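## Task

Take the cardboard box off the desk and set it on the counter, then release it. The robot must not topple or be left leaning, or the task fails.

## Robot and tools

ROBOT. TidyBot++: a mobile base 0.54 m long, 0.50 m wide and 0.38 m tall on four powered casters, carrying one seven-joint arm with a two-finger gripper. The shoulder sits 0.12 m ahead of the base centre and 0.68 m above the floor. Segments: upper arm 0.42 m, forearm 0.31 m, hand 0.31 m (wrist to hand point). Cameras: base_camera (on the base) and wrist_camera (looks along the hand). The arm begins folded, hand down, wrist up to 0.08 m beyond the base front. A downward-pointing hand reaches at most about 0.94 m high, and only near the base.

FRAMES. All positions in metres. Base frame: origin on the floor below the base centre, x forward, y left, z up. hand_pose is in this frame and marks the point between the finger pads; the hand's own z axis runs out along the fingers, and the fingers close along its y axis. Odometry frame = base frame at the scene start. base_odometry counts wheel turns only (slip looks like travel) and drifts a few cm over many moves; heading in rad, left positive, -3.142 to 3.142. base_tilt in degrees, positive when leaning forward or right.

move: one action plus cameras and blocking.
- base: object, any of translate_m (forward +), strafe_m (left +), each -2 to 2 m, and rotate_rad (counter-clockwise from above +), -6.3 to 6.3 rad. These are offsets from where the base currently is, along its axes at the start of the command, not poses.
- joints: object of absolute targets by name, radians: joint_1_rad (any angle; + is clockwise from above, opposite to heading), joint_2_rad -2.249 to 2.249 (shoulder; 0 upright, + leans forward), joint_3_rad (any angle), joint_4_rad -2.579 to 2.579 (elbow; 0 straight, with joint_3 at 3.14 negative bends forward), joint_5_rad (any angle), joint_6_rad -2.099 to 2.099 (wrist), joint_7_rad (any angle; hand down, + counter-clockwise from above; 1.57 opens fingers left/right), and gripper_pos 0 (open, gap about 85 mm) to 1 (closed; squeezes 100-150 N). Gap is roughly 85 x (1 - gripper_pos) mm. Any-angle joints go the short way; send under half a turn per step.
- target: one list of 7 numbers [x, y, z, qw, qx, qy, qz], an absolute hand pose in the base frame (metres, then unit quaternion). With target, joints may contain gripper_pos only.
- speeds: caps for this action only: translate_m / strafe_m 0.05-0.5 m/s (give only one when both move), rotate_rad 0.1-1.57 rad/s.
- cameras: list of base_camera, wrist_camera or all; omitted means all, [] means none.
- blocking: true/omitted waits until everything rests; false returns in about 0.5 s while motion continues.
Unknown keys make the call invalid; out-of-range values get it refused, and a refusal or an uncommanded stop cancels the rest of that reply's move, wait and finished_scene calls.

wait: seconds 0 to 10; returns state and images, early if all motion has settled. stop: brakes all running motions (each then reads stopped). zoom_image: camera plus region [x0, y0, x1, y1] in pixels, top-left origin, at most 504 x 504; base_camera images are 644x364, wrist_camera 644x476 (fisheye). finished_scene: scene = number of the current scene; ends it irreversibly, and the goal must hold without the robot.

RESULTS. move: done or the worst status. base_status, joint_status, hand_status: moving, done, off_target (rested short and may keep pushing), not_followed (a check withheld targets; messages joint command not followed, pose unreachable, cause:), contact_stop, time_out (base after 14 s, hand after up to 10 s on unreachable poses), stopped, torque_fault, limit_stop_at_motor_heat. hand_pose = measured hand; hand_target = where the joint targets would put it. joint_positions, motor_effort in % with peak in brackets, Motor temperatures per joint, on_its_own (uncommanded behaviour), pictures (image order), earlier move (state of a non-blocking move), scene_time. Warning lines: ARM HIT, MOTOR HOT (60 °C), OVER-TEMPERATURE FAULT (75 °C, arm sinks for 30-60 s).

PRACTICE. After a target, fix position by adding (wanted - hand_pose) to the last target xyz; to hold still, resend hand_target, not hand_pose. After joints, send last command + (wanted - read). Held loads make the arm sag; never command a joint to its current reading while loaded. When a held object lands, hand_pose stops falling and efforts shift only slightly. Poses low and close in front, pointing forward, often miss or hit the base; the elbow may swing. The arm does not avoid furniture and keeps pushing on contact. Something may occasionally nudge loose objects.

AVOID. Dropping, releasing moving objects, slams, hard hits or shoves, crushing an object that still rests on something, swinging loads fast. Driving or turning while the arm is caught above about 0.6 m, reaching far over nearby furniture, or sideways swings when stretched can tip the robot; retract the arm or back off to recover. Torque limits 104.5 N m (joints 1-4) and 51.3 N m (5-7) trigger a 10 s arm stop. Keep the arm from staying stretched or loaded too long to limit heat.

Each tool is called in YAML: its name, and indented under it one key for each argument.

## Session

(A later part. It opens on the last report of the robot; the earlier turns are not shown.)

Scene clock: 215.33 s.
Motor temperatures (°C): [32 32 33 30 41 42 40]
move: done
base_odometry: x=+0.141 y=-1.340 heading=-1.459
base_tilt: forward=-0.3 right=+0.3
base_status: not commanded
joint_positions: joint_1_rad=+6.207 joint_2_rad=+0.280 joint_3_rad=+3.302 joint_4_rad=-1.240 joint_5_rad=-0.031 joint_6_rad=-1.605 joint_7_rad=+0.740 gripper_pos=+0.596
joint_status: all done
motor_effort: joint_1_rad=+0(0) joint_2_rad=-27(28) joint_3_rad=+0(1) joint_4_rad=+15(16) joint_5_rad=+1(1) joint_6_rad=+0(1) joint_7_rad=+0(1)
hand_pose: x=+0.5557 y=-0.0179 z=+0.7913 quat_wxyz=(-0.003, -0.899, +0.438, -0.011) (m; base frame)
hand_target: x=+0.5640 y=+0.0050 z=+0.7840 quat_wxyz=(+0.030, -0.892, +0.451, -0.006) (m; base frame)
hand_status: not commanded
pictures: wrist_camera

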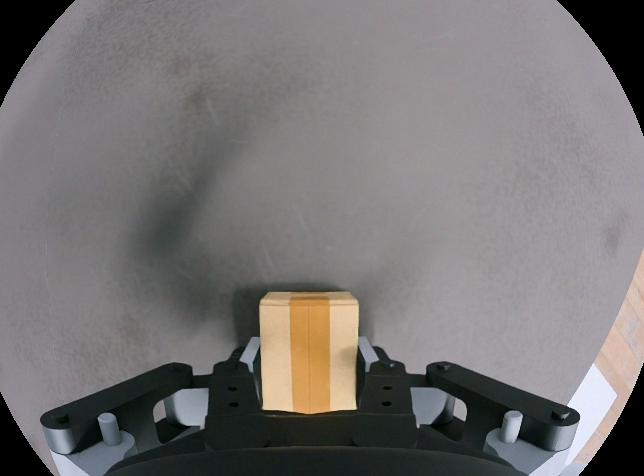

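move:
  joints: {"gripper_pos": 0.68}
  cameras: ["wrist_camera"]

Scene clock: 218.30 s.
Motor temperatures (°C): [32 32 33 30 41 42 40]
move: off_target
base_odometry: x=+0.141 y=-1.340 heading=-1.459
base_tilt: forward=-0.3 right=+0.3
base_status: not commanded
joint_positions: joint_1_rad=+6.207 joint_2_rad=+0.279 joint_3_rad=+3.302 joint_4_rad=-1.240 joint_5_rad=-0.031 joint_6_rad=-1.605 joint_7_rad=+0.740 gripper_pos=+0.617
joint_status: gripper_pos off_target (ended at +0.617, target +0.680)
motor_effort: joint_1_rad=+0(0) joint_2_rad=-26(28) joint_3_rad=+1(2) joint_4_rad=+15(16) joint_5_rad=+1(1) joint_6_rad=+0(0) joint_7_rad=+0(1)
hand_pose: x=+0.5556 y=-0.0179 z=+0.7917 quat_wxyz=(-0.002, -0.899, +0.438, -0.012) (m; base frame)
hand_target: x=+0.5640 y=+0.0050 z=+0.7840 quat_wxyz=(+0.030, -0.892, +0.451, -0.006) (m; base frame)
hand_status: not commanded
pictures: wrist_camera

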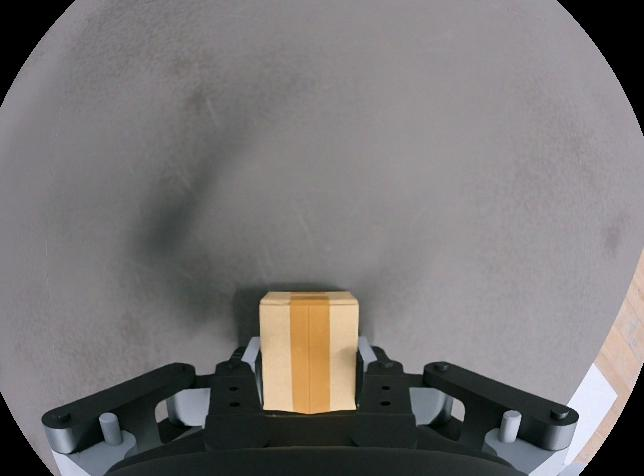

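move:
  joints: {"gripper_pos": 0.76}
  cameras: []

move:
  target: [0.564, 0.005, 0.83, -0.03, 0.8928, -0.4515, 0.0057]
  joints: {"gripper_pos": 0.76}
  cameras: ["wrist_camera"]

Scene clock: 222.60 s.
Motor temperatures (°C): [32 32 33 30 41 42 40]
move: off_target
base_odometry: x=+0.141 y=-1.340 heading=-1.459
base_tilt: forward=-0.2 right=+0.3
base_status: not commanded
joint_positions: joint_1_rad=+6.207 joint_2_rad=+0.279 joint_3_rad=+3.302 joint_4_rad=-1.240 joint_5_rad=-0.031 joint_6_rad=-1.605 joint_7_rad=+0.740 gripper_pos=+0.617
joint_status: gripper_pos off_target (ended at +0.617, target +0.760)
motor_effort: joint_1_rad=+0(0) joint_2_rad=-26(26) joint_3_rad=+1(1) joint_4_rad=+15(15) joint_5_rad=+1(1) joint_6_rad=+0(1) joint_7_rad=+0(1)
hand_pose: x=+0.5556 y=-0.0179 z=+0.7917 quat_wxyz=(-0.002, -0.899, +0.438, -0.012) (m; base frame)
hand_target: x=+0.5640 y=+0.0050 z=+0.7840 quat_wxyz=(+0.030, -0.892, +0.451, -0.006) (m; base frame)
hand_status: not commanded
pictures: none
No camera images: "cameras" was empty.

Scene clock: 223.70 s.
Motor temperatures (°C): [32 32 33 30 41 42 40]
move: off_target
base_odometry: x=+0.141 y=-1.340 heading=-1.459
base_tilt: forward=-0.2 right=+0.3
base_status: not commanded
joint_positions: joint_1_rad=+6.207 joint_2_rad=+0.281 joint_3_rad=+3.302 joint_4_rad=-1.103 joint_5_rad=-0.031 joint_6_rad=-1.682 joint_7_rad=+0.739 gripper_pos=+0.617
joint_status: gripper_pos off_target (ended at +0.617, target +0.760)
motor_effort: joint_1_rad=+0(1) joint_2_rad=-28(30) joint_3_rad=+0(2) joint_4_rad=+16(17) joint_5_rad=+1(1) joint_6_rad=+1(1) joint_7_rad=+0(1)
hand_pose: x=+0.5694 y=-0.0171 z=+0.8348 quat_wxyz=(+0.008, -0.899, +0.436, -0.039) (m; base frame)
hand_target: x=+0.5640 y=+0.0050 z=+0.8300 quat_wxyz=(+0.030, -0.892, +0.451, -0.006) (m; base frame)
hand_status: done (0.023 m and 5.0 deg from the pose sent, 0.045 m and 4.1 deg at the start)
pictures: wrist_camera

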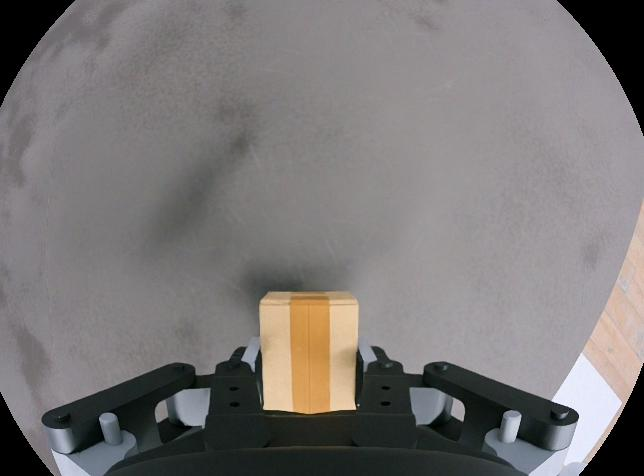

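move:
  target: [0.46, 0.0, 0.925, 0.0, 1.0, 0.0, 0.0]
  joints: {"gripper_pos": 0.76}
  cameras: ["wrist_camera"]

Scene clock: 245.50 s.
Motor temperatures (°C): [32 32 33 30 41 42 40]
move: off_target
base_odometry: x=+0.141 y=-1.340 heading=-1.459
base_tilt: forward=-0.3 right=+0.3
base_status: not commanded
joint_positions: joint_1_rad=+6.237 joint_2_rad=+0.135 joint_3_rad=+3.192 joint_4_rad=-0.987 joint_5_rad=-0.031 joint_6_rad=-1.985 joint_7_rad=+1.534 gripper_pos=+0.617
joint_status: gripper_pos off_target (ended at +0.617, target +0.760)
motor_effort: joint_1_rad=+0(1) joint_2_rad=-21(31) joint_3_rad=+0(2) joint_4_rad=+14(17) joint_5_rad=+0(1) joint_6_rad=+0(1) joint_7_rad=+1(1)
hand_pose: x=+0.4702 y=+0.0106 z=+0.9238 quat_wxyz=(+0.011, -1.000, +0.014, -0.017) (m; base frame)
hand_target: x=+0.4600 y=+0.0000 z=+0.9250 quat_wxyz=(+0.000, -1.000, +0.000, +0.000) (m; base frame)
hand_status: done (0.015 m and 2.8 deg from the pose sent, 0.143 m and 51.9 deg at the start)
pictures: wrist_camera

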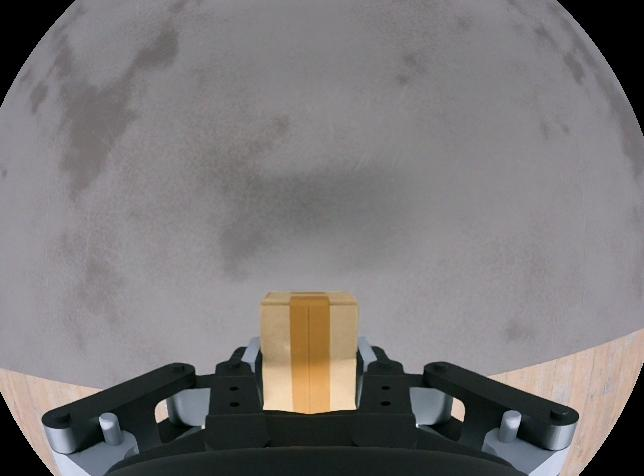

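move:
  base: {"translate_m": -1.8, "strafe_m": 0.0, "rotate_rad": -3.09}
  speeds: {"rotate_rad": 1.0}
  cameras: ["all"]

move:
  joints: {"joint_6_rad": -0.55}
  cameras: ["all"]

Scene clock: 261.57 s.
Motor temperatures (°C): [32 32 33 30 41 42 40]
move: done
base_odometry: x=-0.059 y=+0.449 heading=+1.733
base_tilt: forward=-0.3 right=+0.2
base_status: done
joint_positions: joint_1_rad=+6.248 joint_2_rad=+0.140 joint_3_rad=+3.180 joint_4_rad=-0.987 joint_5_rad=-0.031 joint_6_rad=-1.989 joint_7_rad=+1.535 gripper_pos=+0.617
joint_status: not commanded
motor_effort: joint_1_rad=+0(3) joint_2_rad=-21(25) joint_3_rad=+0(2) joint_4_rad=+14(15) joint_5_rad=+0(2) joint_6_rad=+0(1) joint_7_rad=+0(1)
hand_pose: x=+0.4699 y=+0.0103 z=+0.9222 quat_wxyz=(+0.012, -1.000, +0.013, -0.013) (m; base frame)
hand_target: x=+0.4600 y=+0.0000 z=+0.9250 quat_wxyz=(+0.000, -1.000, +0.000, +0.000) (m; base frame)
hand_status: not commanded
pictures: base_camera, wrist_camera

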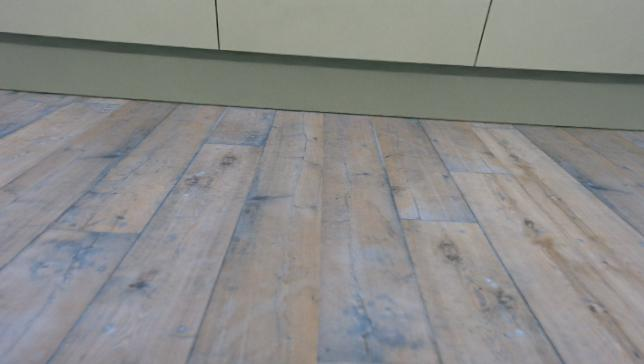

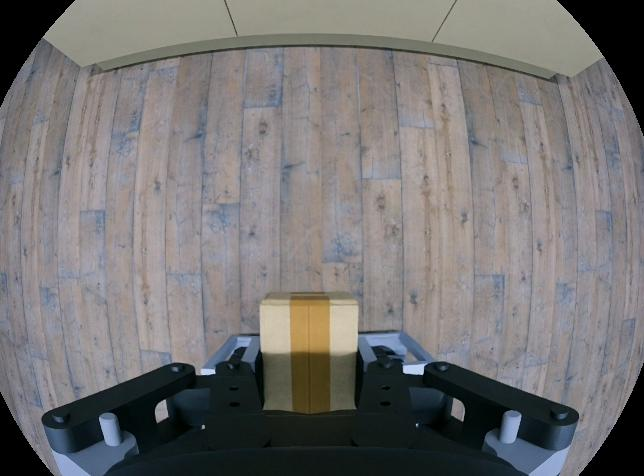

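Scene clock: 263.63 s.
Motor temperatures (°C): [32 32 33 30 41 42 40]
move: done
base_odometry: x=-0.059 y=+0.449 heading=+1.733
base_tilt: forward=-0.2 right=+0.3
base_status: not commanded
joint_positions: joint_1_rad=+6.248 joint_2_rad=+0.139 joint_3_rad=+3.180 joint_4_rad=-0.981 joint_5_rad=-0.031 joint_6_rad=-0.600 joint_7_rad=+1.535 gripper_pos=+0.617
joint_status: all done
motor_effort: joint_1_rad=+0(1) joint_2_rad=-26(27) joint_3_rad=+1(2) joint_4_rad=+19(20) joint_5_rad=+1(1) joint_6_rad=+8(9) joint_7_rad=+0(2)
hand_pose: x=+0.7683 y=+0.0073 z=+1.1894 quat_wxyz=(+0.023, -0.757, +0.017, -0.652) (m; base frame)
hand_target: x=+0.7698 y=-0.0029 z=+1.2064 quat_wxyz=(-0.006, -0.740, +0.000, -0.672) (m; base frame)
hand_status: not commanded
pictures: base_camera, wrist_camera

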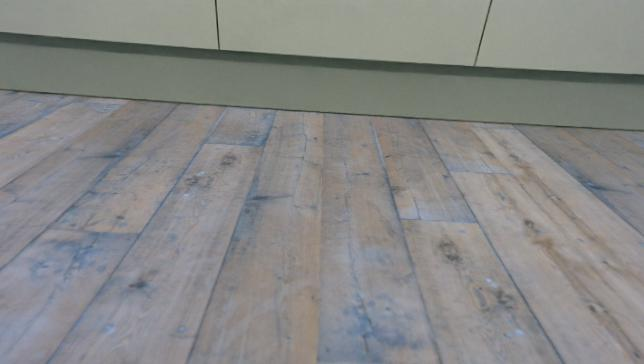

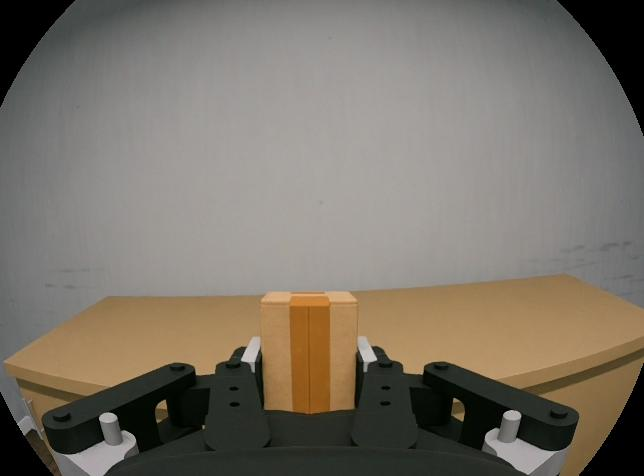

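move:
  base: {"translate_m": 0.35}
  cameras: ["all"]

Scene clock: 279.23 s.
Motor temperatures (°C): [32 32 33 30 41 42 40]
move: done
base_odometry: x=-0.115 y=+0.794 heading=+1.733
base_tilt: forward=-0.3 right=+0.2
base_status: done
joint_positions: joint_1_rad=+6.248 joint_2_rad=+0.141 joint_3_rad=+3.180 joint_4_rad=-0.981 joint_5_rad=-0.031 joint_6_rad=-0.596 joint_7_rad=+1.535 gripper_pos=+0.617
joint_status: not commanded
motor_effort: joint_1_rad=+0(1) joint_2_rad=-26(31) joint_3_rad=+0(1) joint_4_rad=+20(21) joint_5_rad=+1(1) joint_6_rad=+8(9) joint_7_rad=+0(1)
hand_pose: x=+0.7695 y=+0.0073 z=+1.1892 quat_wxyz=(+0.023, -0.757, +0.017, -0.653) (m; base frame)
hand_target: x=+0.7698 y=-0.0029 z=+1.2064 quat_wxyz=(-0.006, -0.740, +0.000, -0.672) (m; base frame)
hand_status: not commanded
pictures: base_camera, wrist_camera

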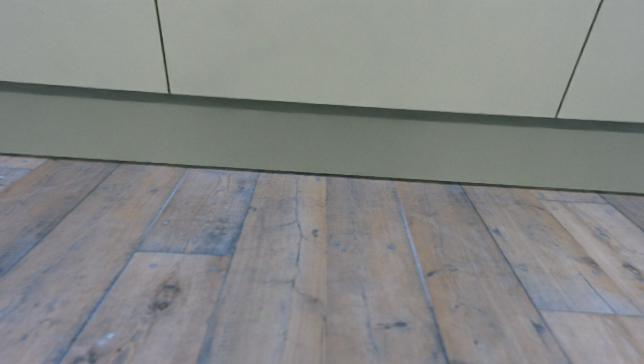

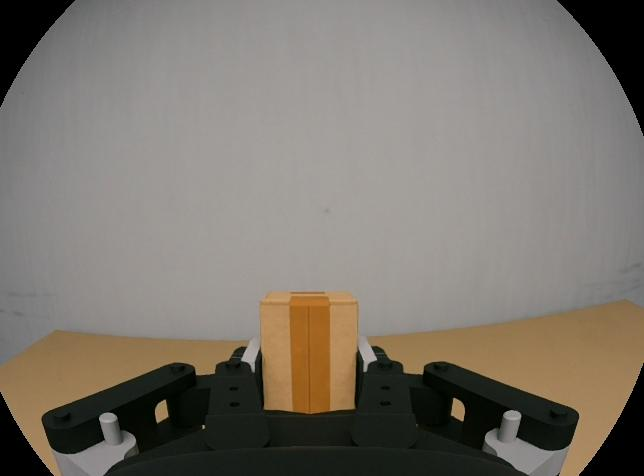

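move:
  target: [0.42, 0.0, 0.942, 0.0, 1.0, 0.0, 0.0]
  joints: {"gripper_pos": 0.76}
  cameras: ["wrist_camera"]

Scene clock: 294.90 s.
Motor temperatures (°C): [32 32 33 30 41 42 40]
move: off_target
base_odometry: x=-0.115 y=+0.794 heading=+1.733
base_tilt: forward=-0.3 right=+0.3
base_status: not commanded
joint_positions: joint_1_rad=+6.248 joint_2_rad=+0.067 joint_3_rad=+3.180 joint_4_rad=-0.990 joint_5_rad=-0.031 joint_6_rad=-2.036 joint_7_rad=+1.535 gripper_pos=+0.617
joint_status: gripper_pos off_target (ended at +0.617, target +0.760)
motor_effort: joint_1_rad=+0(1) joint_2_rad=-18(26) joint_3_rad=+0(1) joint_4_rad=+14(20) joint_5_rad=+0(1) joint_6_rad=+0(9) joint_7_rad=+0(1)
hand_pose: x=+0.4366 y=+0.0095 z=+0.9453 quat_wxyz=(+0.013, -1.000, +0.012, -0.024) (m; base frame)
hand_target: x=+0.4200 y=+0.0000 z=+0.9420 quat_wxyz=(+0.000, -1.000, +0.000, +0.000) (m; base frame)
hand_status: done (0.019 m and 3.5 deg from the pose sent, 0.428 m and 81.6 deg at the start)
pictures: wrist_camera

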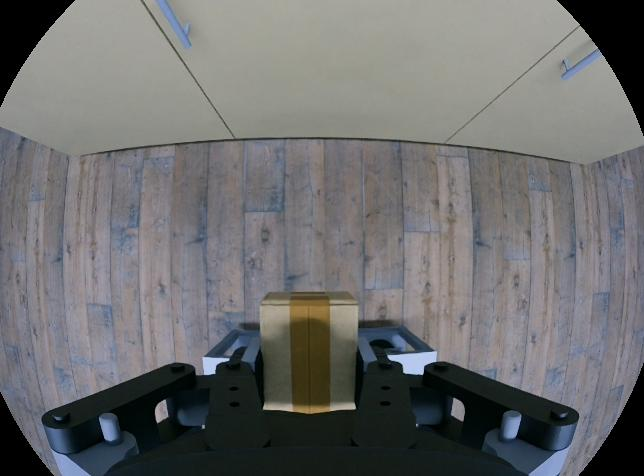

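move:
  base: {"translate_m": 0.25}
  speeds: {"translate_m": 0.25}
  cameras: ["wrist_camera"]

Scene clock: 299.27 s.
Motor temperatures (°C): [32 32 33 30 41 42 40]
move: done
base_odometry: x=-0.156 y=+1.041 heading=+1.733
base_tilt: forward=-0.3 right=+0.2
base_status: done
joint_positions: joint_1_rad=+6.248 joint_2_rad=+0.060 joint_3_rad=+3.180 joint_4_rad=-0.990 joint_5_rad=-0.031 joint_6_rad=-2.040 joint_7_rad=+1.535 gripper_pos=+0.617
joint_status: not commanded
motor_effort: joint_1_rad=+0(1) joint_2_rad=-17(21) joint_3_rad=+1(1) joint_4_rad=+14(14) joint_5_rad=+0(1) joint_6_rad=+0(1) joint_7_rad=+0(1)
hand_pose: x=+0.4335 y=+0.0094 z=+0.9473 quat_wxyz=(+0.013, -1.000, +0.012, -0.025) (m; base frame)
hand_target: x=+0.4200 y=+0.0000 z=+0.9420 quat_wxyz=(+0.000, -1.000, +0.000, +0.000) (m; base frame)
hand_status: not commanded
pictures: wrist_camera

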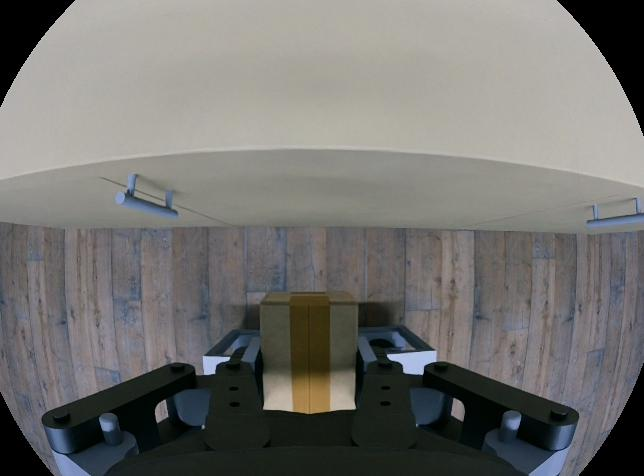

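move:
  target: [0.42, 0.0, 0.882, 0.0, 1.0, 0.0, 0.0]
  joints: {"gripper_pos": 0.76}
  cameras: ["wrist_camera"]

Scene clock: 307.63 s.
Motor temperatures (°C): [32 32 33 30 41 42 40]
move: off_target
base_odometry: x=-0.156 y=+1.041 heading=+1.733
base_tilt: forward=-0.3 right=+0.3
base_status: not commanded
joint_positions: joint_1_rad=+6.248 joint_2_rad=+0.016 joint_3_rad=+3.180 joint_4_rad=-1.259 joint_5_rad=-0.031 joint_6_rad=-1.904 joint_7_rad=+1.535 gripper_pos=+0.617
joint_status: gripper_pos off_target (ended at +0.617, target +0.760)
motor_effort: joint_1_rad=+0(1) joint_2_rad=-17(18) joint_3_rad=+1(2) joint_4_rad=+15(15) joint_5_rad=+0(1) joint_6_rad=-1(1) joint_7_rad=+0(2)
hand_pose: x=+0.4151 y=+0.0095 z=+0.8831 quat_wxyz=(+0.014, -1.000, +0.015, +0.019) (m; base frame)
hand_target: x=+0.4200 y=+0.0000 z=+0.8820 quat_wxyz=(+0.000, -1.000, +0.000, +0.000) (m; base frame)
hand_status: done (0.011 m and 3.2 deg from the pose sent, 0.067 m and 3.6 deg at the start)
pictures: wrist_camera

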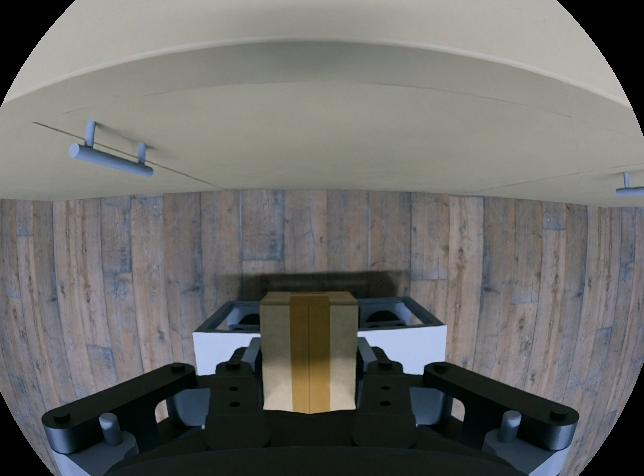

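move:
  target: [0.46, 0.0, 1.0, 0.0, 0.9763, 0.0, 0.2164]
  joints: {"gripper_pos": 0.76}
  cameras: ["wrist_camera"]

Scene clock: 329.37 s.
Motor temperatures (°C): [32 32 33 30 41 42 40]
move: off_target
base_odometry: x=-0.156 y=+1.041 heading=+1.733
base_tilt: forward=-0.3 right=+0.3
base_status: not commanded
joint_positions: joint_1_rad=+6.248 joint_2_rad=-0.110 joint_3_rad=+3.179 joint_4_rad=-1.071 joint_5_rad=-0.031 joint_6_rad=-1.800 joint_7_rad=+1.535 gripper_pos=+0.617
joint_status: gripper_pos off_target (ended at +0.617, target +0.760)
motor_effort: joint_1_rad=+0(1) joint_2_rad=-11(18) joint_3_rad=+0(1) joint_4_rad=+15(16) joint_5_rad=+0(1) joint_6_rad=+3(4) joint_7_rad=+0(2)
hand_pose: x=+0.4465 y=+0.0086 z=+0.9912 quat_wxyz=(+0.019, -0.982, +0.013, -0.189) (m; base frame)
hand_target: x=+0.4600 y=+0.0000 z=+1.0000 quat_wxyz=(+0.000, -0.976, +0.000, -0.216) (m; base frame)
hand_status: done (0.018 m and 4.2 deg from the pose sent, 0.126 m and 27.3 deg at the start)
pictures: wrist_camera

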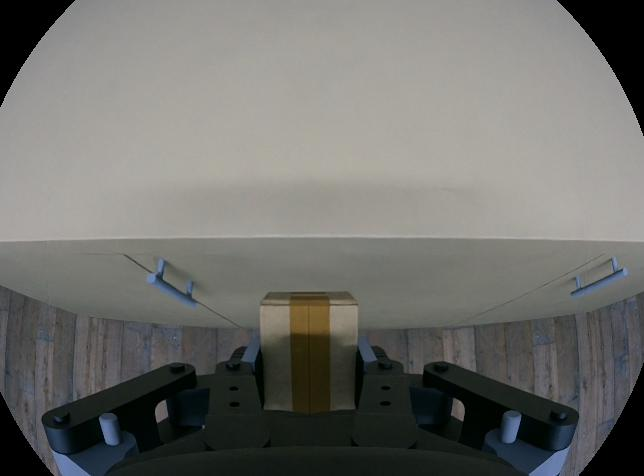

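move:
  base: {"translate_m": 0.19}
  speeds: {"translate_m": 0.2}
  cameras: ["all"]

move:
  target: [0.43, 0.0, 0.947, 0.0, 1.0, 0.0, 0.0]
  joints: {"gripper_pos": 0.76}
  cameras: ["all"]

Scene clock: 335.53 s.
Motor temperatures (°C): [32 32 33 30 41 42 40]
move: done
base_odometry: x=-0.186 y=+1.229 heading=+1.733
base_tilt: forward=-0.3 right=+0.3
base_status: done
joint_positions: joint_1_rad=+6.248 joint_2_rad=-0.112 joint_3_rad=+3.179 joint_4_rad=-1.071 joint_5_rad=-0.031 joint_6_rad=-1.792 joint_7_rad=+1.535 gripper_pos=+0.617
joint_status: not commanded
motor_effort: joint_1_rad=+0(1) joint_2_rad=-11(15) joint_3_rad=+0(1) joint_4_rad=+15(16) joint_5_rad=+0(1) joint_6_rad=+3(4) joint_7_rad=+0(2)
hand_pose: x=+0.4482 y=+0.0089 z=+0.9929 quat_wxyz=(+0.019, -0.981, +0.013, -0.194) (m; base frame)
hand_target: x=+0.4600 y=+0.0000 z=+1.0000 quat_wxyz=(+0.000, -0.976, +0.000, -0.216) (m; base frame)
hand_status: not commanded
pictures: base_camera, wrist_camera

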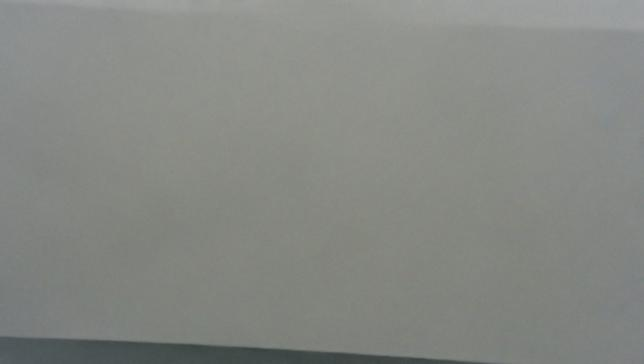

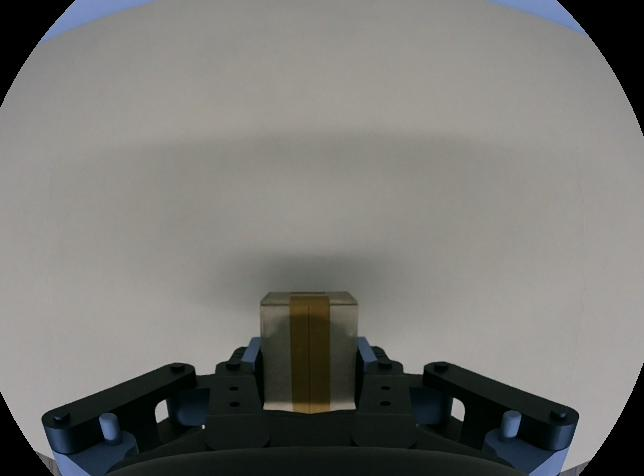

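Scene clock: 337.10 s.
Motor temperatures (°C): [32 32 33 30 41 42 40]
move: off_target
base_odometry: x=-0.186 y=+1.229 heading=+1.733
base_tilt: forward=-0.2 right=+0.2
base_status: not commanded
joint_positions: joint_1_rad=+6.248 joint_2_rad=+0.084 joint_3_rad=+3.179 joint_4_rad=-0.968 joint_5_rad=-0.031 joint_6_rad=-2.055 joint_7_rad=+1.535 gripper_pos=+0.617
joint_status: gripper_pos off_target (ended at +0.617, target +0.760)
motor_effort: joint_1_rad=+0(1) joint_2_rad=-18(21) joint_3_rad=+0(2) joint_4_rad=+14(15) joint_5_rad=+0(1) joint_6_rad=+0(3) joint_7_rad=+0(1)
hand_pose: x=+0.4386 y=+0.0101 z=+0.9461 quat_wxyz=(+0.012, -1.000, +0.011, -0.018) (m; base frame)
hand_target: x=+0.4300 y=+0.0000 z=+0.9470 quat_wxyz=(+0.000, -1.000, +0.000, +0.000) (m; base frame)
hand_status: done (0.013 m and 2.8 deg from the pose sent, 0.050 m and 22.5 deg at the start)
pictures: base_camera, wrist_camera

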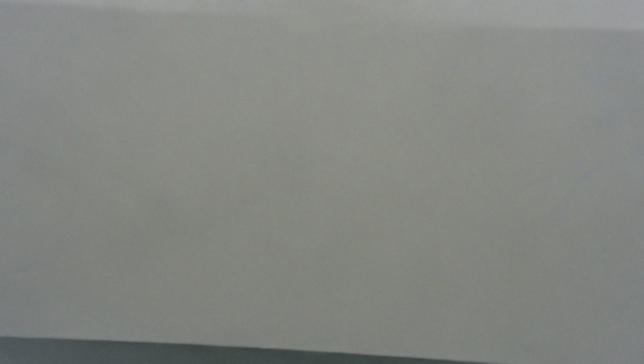

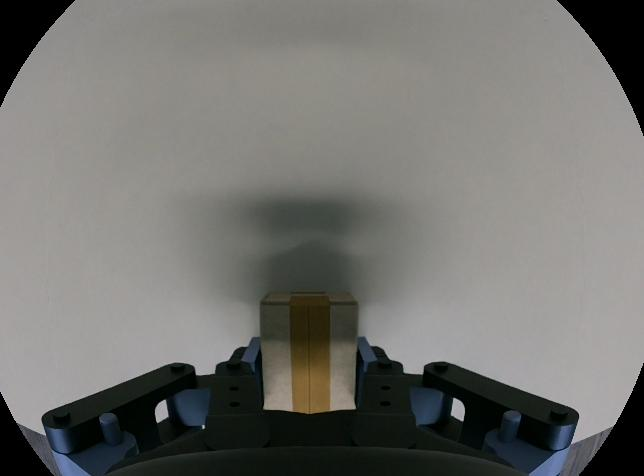

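move:
  target: [0.43, 0.0, 0.937, 0.0, 1.0, 0.0, 0.0]
  joints: {"gripper_pos": 0.76}
  cameras: []

move:
  target: [0.43, 0.0, 0.930, 0.0, 1.0, 0.0, 0.0]
  joints: {"gripper_pos": 0.76}
  cameras: ["wrist_camera"]

Scene clock: 340.80 s.
Motor temperatures (°C): [32 32 33 30 41 42 40]
move: off_target
base_odometry: x=-0.186 y=+1.229 heading=+1.733
base_tilt: forward=-0.3 right=+0.3
base_status: not commanded
joint_positions: joint_1_rad=+6.248 joint_2_rad=+0.083 joint_3_rad=+3.179 joint_4_rad=-0.996 joint_5_rad=-0.031 joint_6_rad=-2.056 joint_7_rad=+1.535 gripper_pos=+0.617
joint_status: gripper_pos off_target (ended at +0.617, target +0.760)
motor_effort: joint_1_rad=+0(1) joint_2_rad=-18(19) joint_3_rad=+0(1) joint_4_rad=+14(15) joint_5_rad=+0(1) joint_6_rad=+0(1) joint_7_rad=+0(1)
hand_pose: x=+0.4334 y=+0.0101 z=+0.9384 quat_wxyz=(+0.012, -1.000, +0.011, -0.003) (m; base frame)
hand_target: x=+0.4300 y=+0.0000 z=+0.9370 quat_wxyz=(+0.000, -1.000, +0.000, +0.000) (m; base frame)
hand_status: done (0.011 m and 1.9 deg from the pose sent, 0.016 m and 2.8 deg at the start)
pictures: none
No camera images: "cameras" was empty.

Scene clock: 341.47 s.
Motor temperatures (°C): [32 32 33 30 41 42 40]
move: off_target
base_odometry: x=-0.186 y=+1.229 heading=+1.733
base_tilt: forward=-0.3 right=+0.2
base_status: not commanded
joint_positions: joint_1_rad=+6.248 joint_2_rad=+0.073 joint_3_rad=+3.179 joint_4_rad=-1.015 joint_5_rad=-0.031 joint_6_rad=-2.047 joint_7_rad=+1.535 gripper_pos=+0.617
joint_status: gripper_pos off_target (ended at +0.617, target +0.760)
motor_effort: joint_1_rad=+0(1) joint_2_rad=-16(18) joint_3_rad=+0(1) joint_4_rad=+12(14) joint_5_rad=+0(0) joint_6_rad=-1(2) joint_7_rad=+0(1)
hand_pose: x=+0.4305 y=+0.0100 z=+0.9360 quat_wxyz=(+0.012, -1.000, +0.012, -0.003) (m; base frame)
hand_target: x=+0.4300 y=+0.0000 z=+0.9300 quat_wxyz=(+0.000, -1.000, +0.000, +0.000) (m; base frame)
hand_status: done (0.012 m and 2.0 deg from the pose sent, 0.014 m and 1.9 deg at the start)
pictures: wrist_camera

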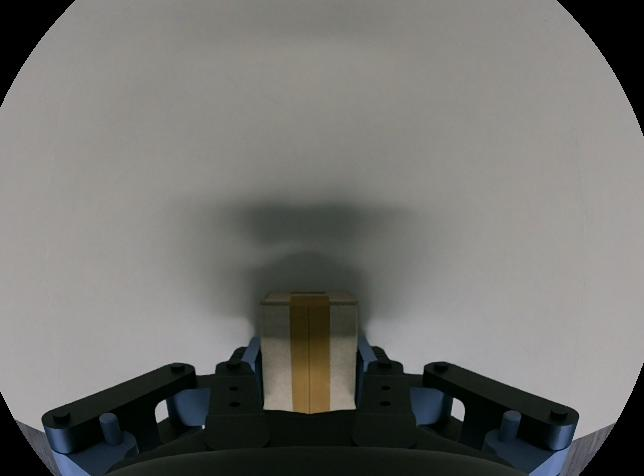

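move:
  target: [0.43, 0.0, 0.925, 0.0, 1.0, 0.0, 0.0]
  joints: {"gripper_pos": 0.76}
  cameras: ["wrist_camera"]

zoom_image:
  camera: "wrist_camera"
  region: [180, 260, 440, 440]

Scene clock: 345.20 s.
Motor temperatures (°C): [32 32 33 30 41 42 40]
move: off_target
base_odometry: x=-0.186 y=+1.229 heading=+1.733
base_tilt: forward=-0.3 right=+0.3
base_status: not commanded
joint_positions: joint_1_rad=+6.248 joint_2_rad=+0.062 joint_3_rad=+3.179 joint_4_rad=-1.030 joint_5_rad=-0.031 joint_6_rad=-2.032 joint_7_rad=+1.535 gripper_pos=+0.617
joint_status: gripper_pos off_target (ended at +0.617, target +0.760)
motor_effort: joint_1_rad=+0(1) joint_2_rad=-14(16) joint_3_rad=+1(1) joint_4_rad=+11(12) joint_5_rad=+0(1) joint_6_rad=-2(2) joint_7_rad=+0(1)
hand_pose: x=+0.4299 y=+0.0100 z=+0.9356 quat_wxyz=(+0.013, -1.000, +0.012, -0.009) (m; base frame)
hand_target: x=+0.4300 y=+0.0000 z=+0.9250 quat_wxyz=(+0.000, -1.000, +0.000, +0.000) (m; base frame)
hand_status: done (0.015 m and 2.2 deg from the pose sent, 0.015 m and 2.0 deg at the start)
pictures: wrist_camera

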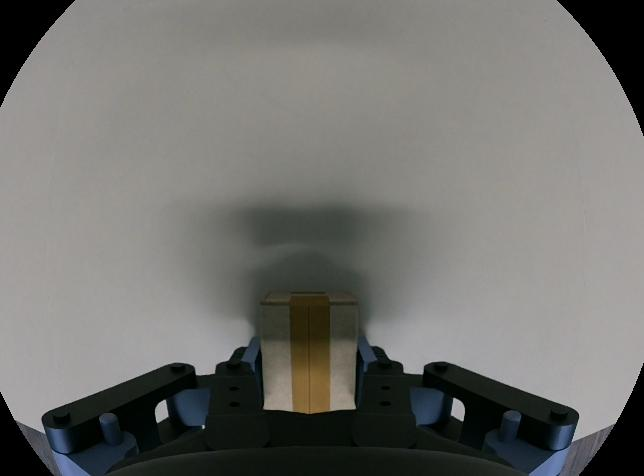

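Scaled by 1.938.

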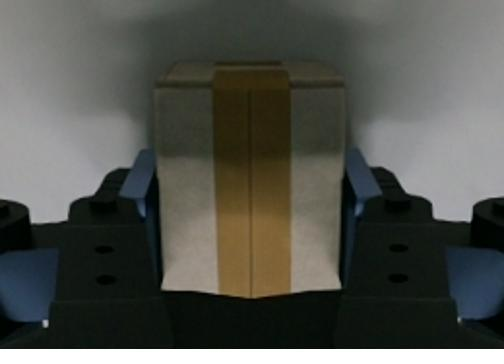

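move:
  target: [0.43, 0.0, 0.931, 0.0, 1.0, 0.0, 0.0]
  joints: {"gripper_pos": 0.6}
  cameras: []

move:
  joints: {"gripper_pos": 0.3}
  cameras: ["wrist_camera"]

Scene clock: 348.90 s.
Motor temperatures (°C): [32 32 33 30 41 42 40]
move: done
base_odometry: x=-0.186 y=+1.229 heading=+1.733
base_tilt: forward=-0.3 right=+0.3
base_status: not commanded
joint_positions: joint_1_rad=+6.248 joint_2_rad=+0.062 joint_3_rad=+3.179 joint_4_rad=-1.029 joint_5_rad=-0.031 joint_6_rad=-2.032 joint_7_rad=+1.535 gripper_pos=+0.599
joint_status: all done
motor_effort: joint_1_rad=+0(1) joint_2_rad=-17(18) joint_3_rad=+0(1) joint_4_rad=+13(14) joint_5_rad=+0(1) joint_6_rad=+0(1) joint_7_rad=-1(1)
hand_pose: x=+0.4300 y=+0.0100 z=+0.9355 quat_wxyz=(+0.013, -1.000, +0.012, -0.008) (m; base frame)
hand_target: x=+0.4300 y=+0.0000 z=+0.9310 quat_wxyz=(+0.000, -1.000, +0.000, +0.000) (m; base frame)
hand_status: done (0.011 m and 2.2 deg from the pose sent, 0.011 m and 2.2 deg at the start)
pictures: none
No camera images: "cameras" was empty.

Scene clock: 349.60 s.
Motor temperatures (°C): [32 32 33 30 41 42 40]
move: done
base_odometry: x=-0.186 y=+1.229 heading=+1.733
base_tilt: forward=-0.2 right=+0.3
base_status: not commanded
joint_positions: joint_1_rad=+6.248 joint_2_rad=+0.062 joint_3_rad=+3.179 joint_4_rad=-1.029 joint_5_rad=-0.031 joint_6_rad=-2.032 joint_7_rad=+1.535 gripper_pos=+0.300
joint_status: all done
motor_effort: joint_1_rad=+0(1) joint_2_rad=-18(18) joint_3_rad=+0(1) joint_4_rad=+14(14) joint_5_rad=+1(1) joint_6_rad=+0(0) joint_7_rad=+0(1)
hand_pose: x=+0.4300 y=+0.0100 z=+0.9355 quat_wxyz=(+0.013, -1.000, +0.012, -0.008) (m; base frame)
hand_target: x=+0.4300 y=+0.0000 z=+0.9310 quat_wxyz=(+0.000, -1.000, +0.000, +0.000) (m; base frame)
hand_status: not commanded
pictures: wrist_camera

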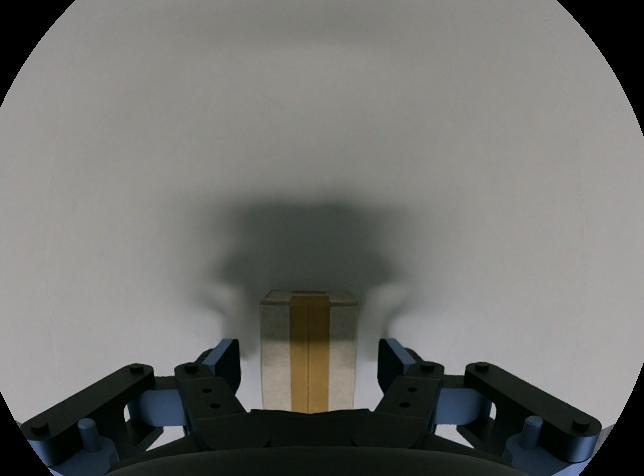

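move:
  joints: {"gripper_pos": 0.0}
  cameras: []

move:
  target: [0.44, 0.0, 1.02, 0.0, 0.9763, 0.0, 0.2164]
  cameras: ["wrist_camera"]

Scene clock: 356.30 s.
Motor temperatures (°C): [32 32 33 30 41 42 40]
move: done
base_odometry: x=-0.186 y=+1.229 heading=+1.733
base_tilt: forward=-0.3 right=+0.3
base_status: not commanded
joint_positions: joint_1_rad=+6.248 joint_2_rad=+0.062 joint_3_rad=+3.179 joint_4_rad=-1.029 joint_5_rad=-0.031 joint_6_rad=-2.032 joint_7_rad=+1.535 gripper_pos=+0.000
joint_status: all done
motor_effort: joint_1_rad=+0(1) joint_2_rad=-17(18) joint_3_rad=+0(1) joint_4_rad=+14(14) joint_5_rad=+0(1) joint_6_rad=+0(0) joint_7_rad=+1(1)
hand_pose: x=+0.4300 y=+0.0100 z=+0.9355 quat_wxyz=(+0.013, -1.000, +0.012, -0.008) (m; base frame)
hand_target: x=+0.4300 y=+0.0000 z=+0.9310 quat_wxyz=(+0.000, -1.000, +0.000, +0.000) (m; base frame)
hand_status: not commanded
pictures: none
No camera images: "cameras" was empty.

Scene clock: 357.80 s.
Motor temperatures (°C): [32 32 33 30 41 42 40]
move: done
base_odometry: x=-0.186 y=+1.229 heading=+1.733
base_tilt: forward=-0.3 right=+0.3
base_status: not commanded
joint_positions: joint_1_rad=+6.248 joint_2_rad=-0.126 joint_3_rad=+3.178 joint_4_rad=-0.997 joint_5_rad=-0.031 joint_6_rad=-1.880 joint_7_rad=+1.535 gripper_pos=+0.000
joint_status: not commanded
motor_effort: joint_1_rad=+0(1) joint_2_rad=-10(20) joint_3_rad=+0(1) joint_4_rad=+14(15) joint_5_rad=+0(1) joint_6_rad=+3(4) joint_7_rad=+1(2)
hand_pose: x=+0.4255 y=+0.0087 z=+1.0139 quat_wxyz=(+0.019, -0.981, +0.011, -0.194) (m; base frame)
hand_target: x=+0.4400 y=+0.0000 z=+1.0200 quat_wxyz=(+0.000, -0.976, +0.000, -0.216) (m; base frame)
hand_status: done (0.018 m and 3.7 deg from the pose sent, 0.086 m and 24.1 deg at the start)
pictures: wrist_camera

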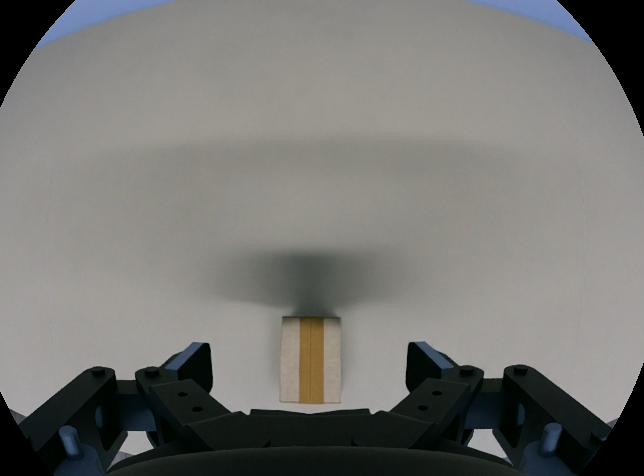

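finished_scene:
  scene: 1

The scene is finished: the task was done.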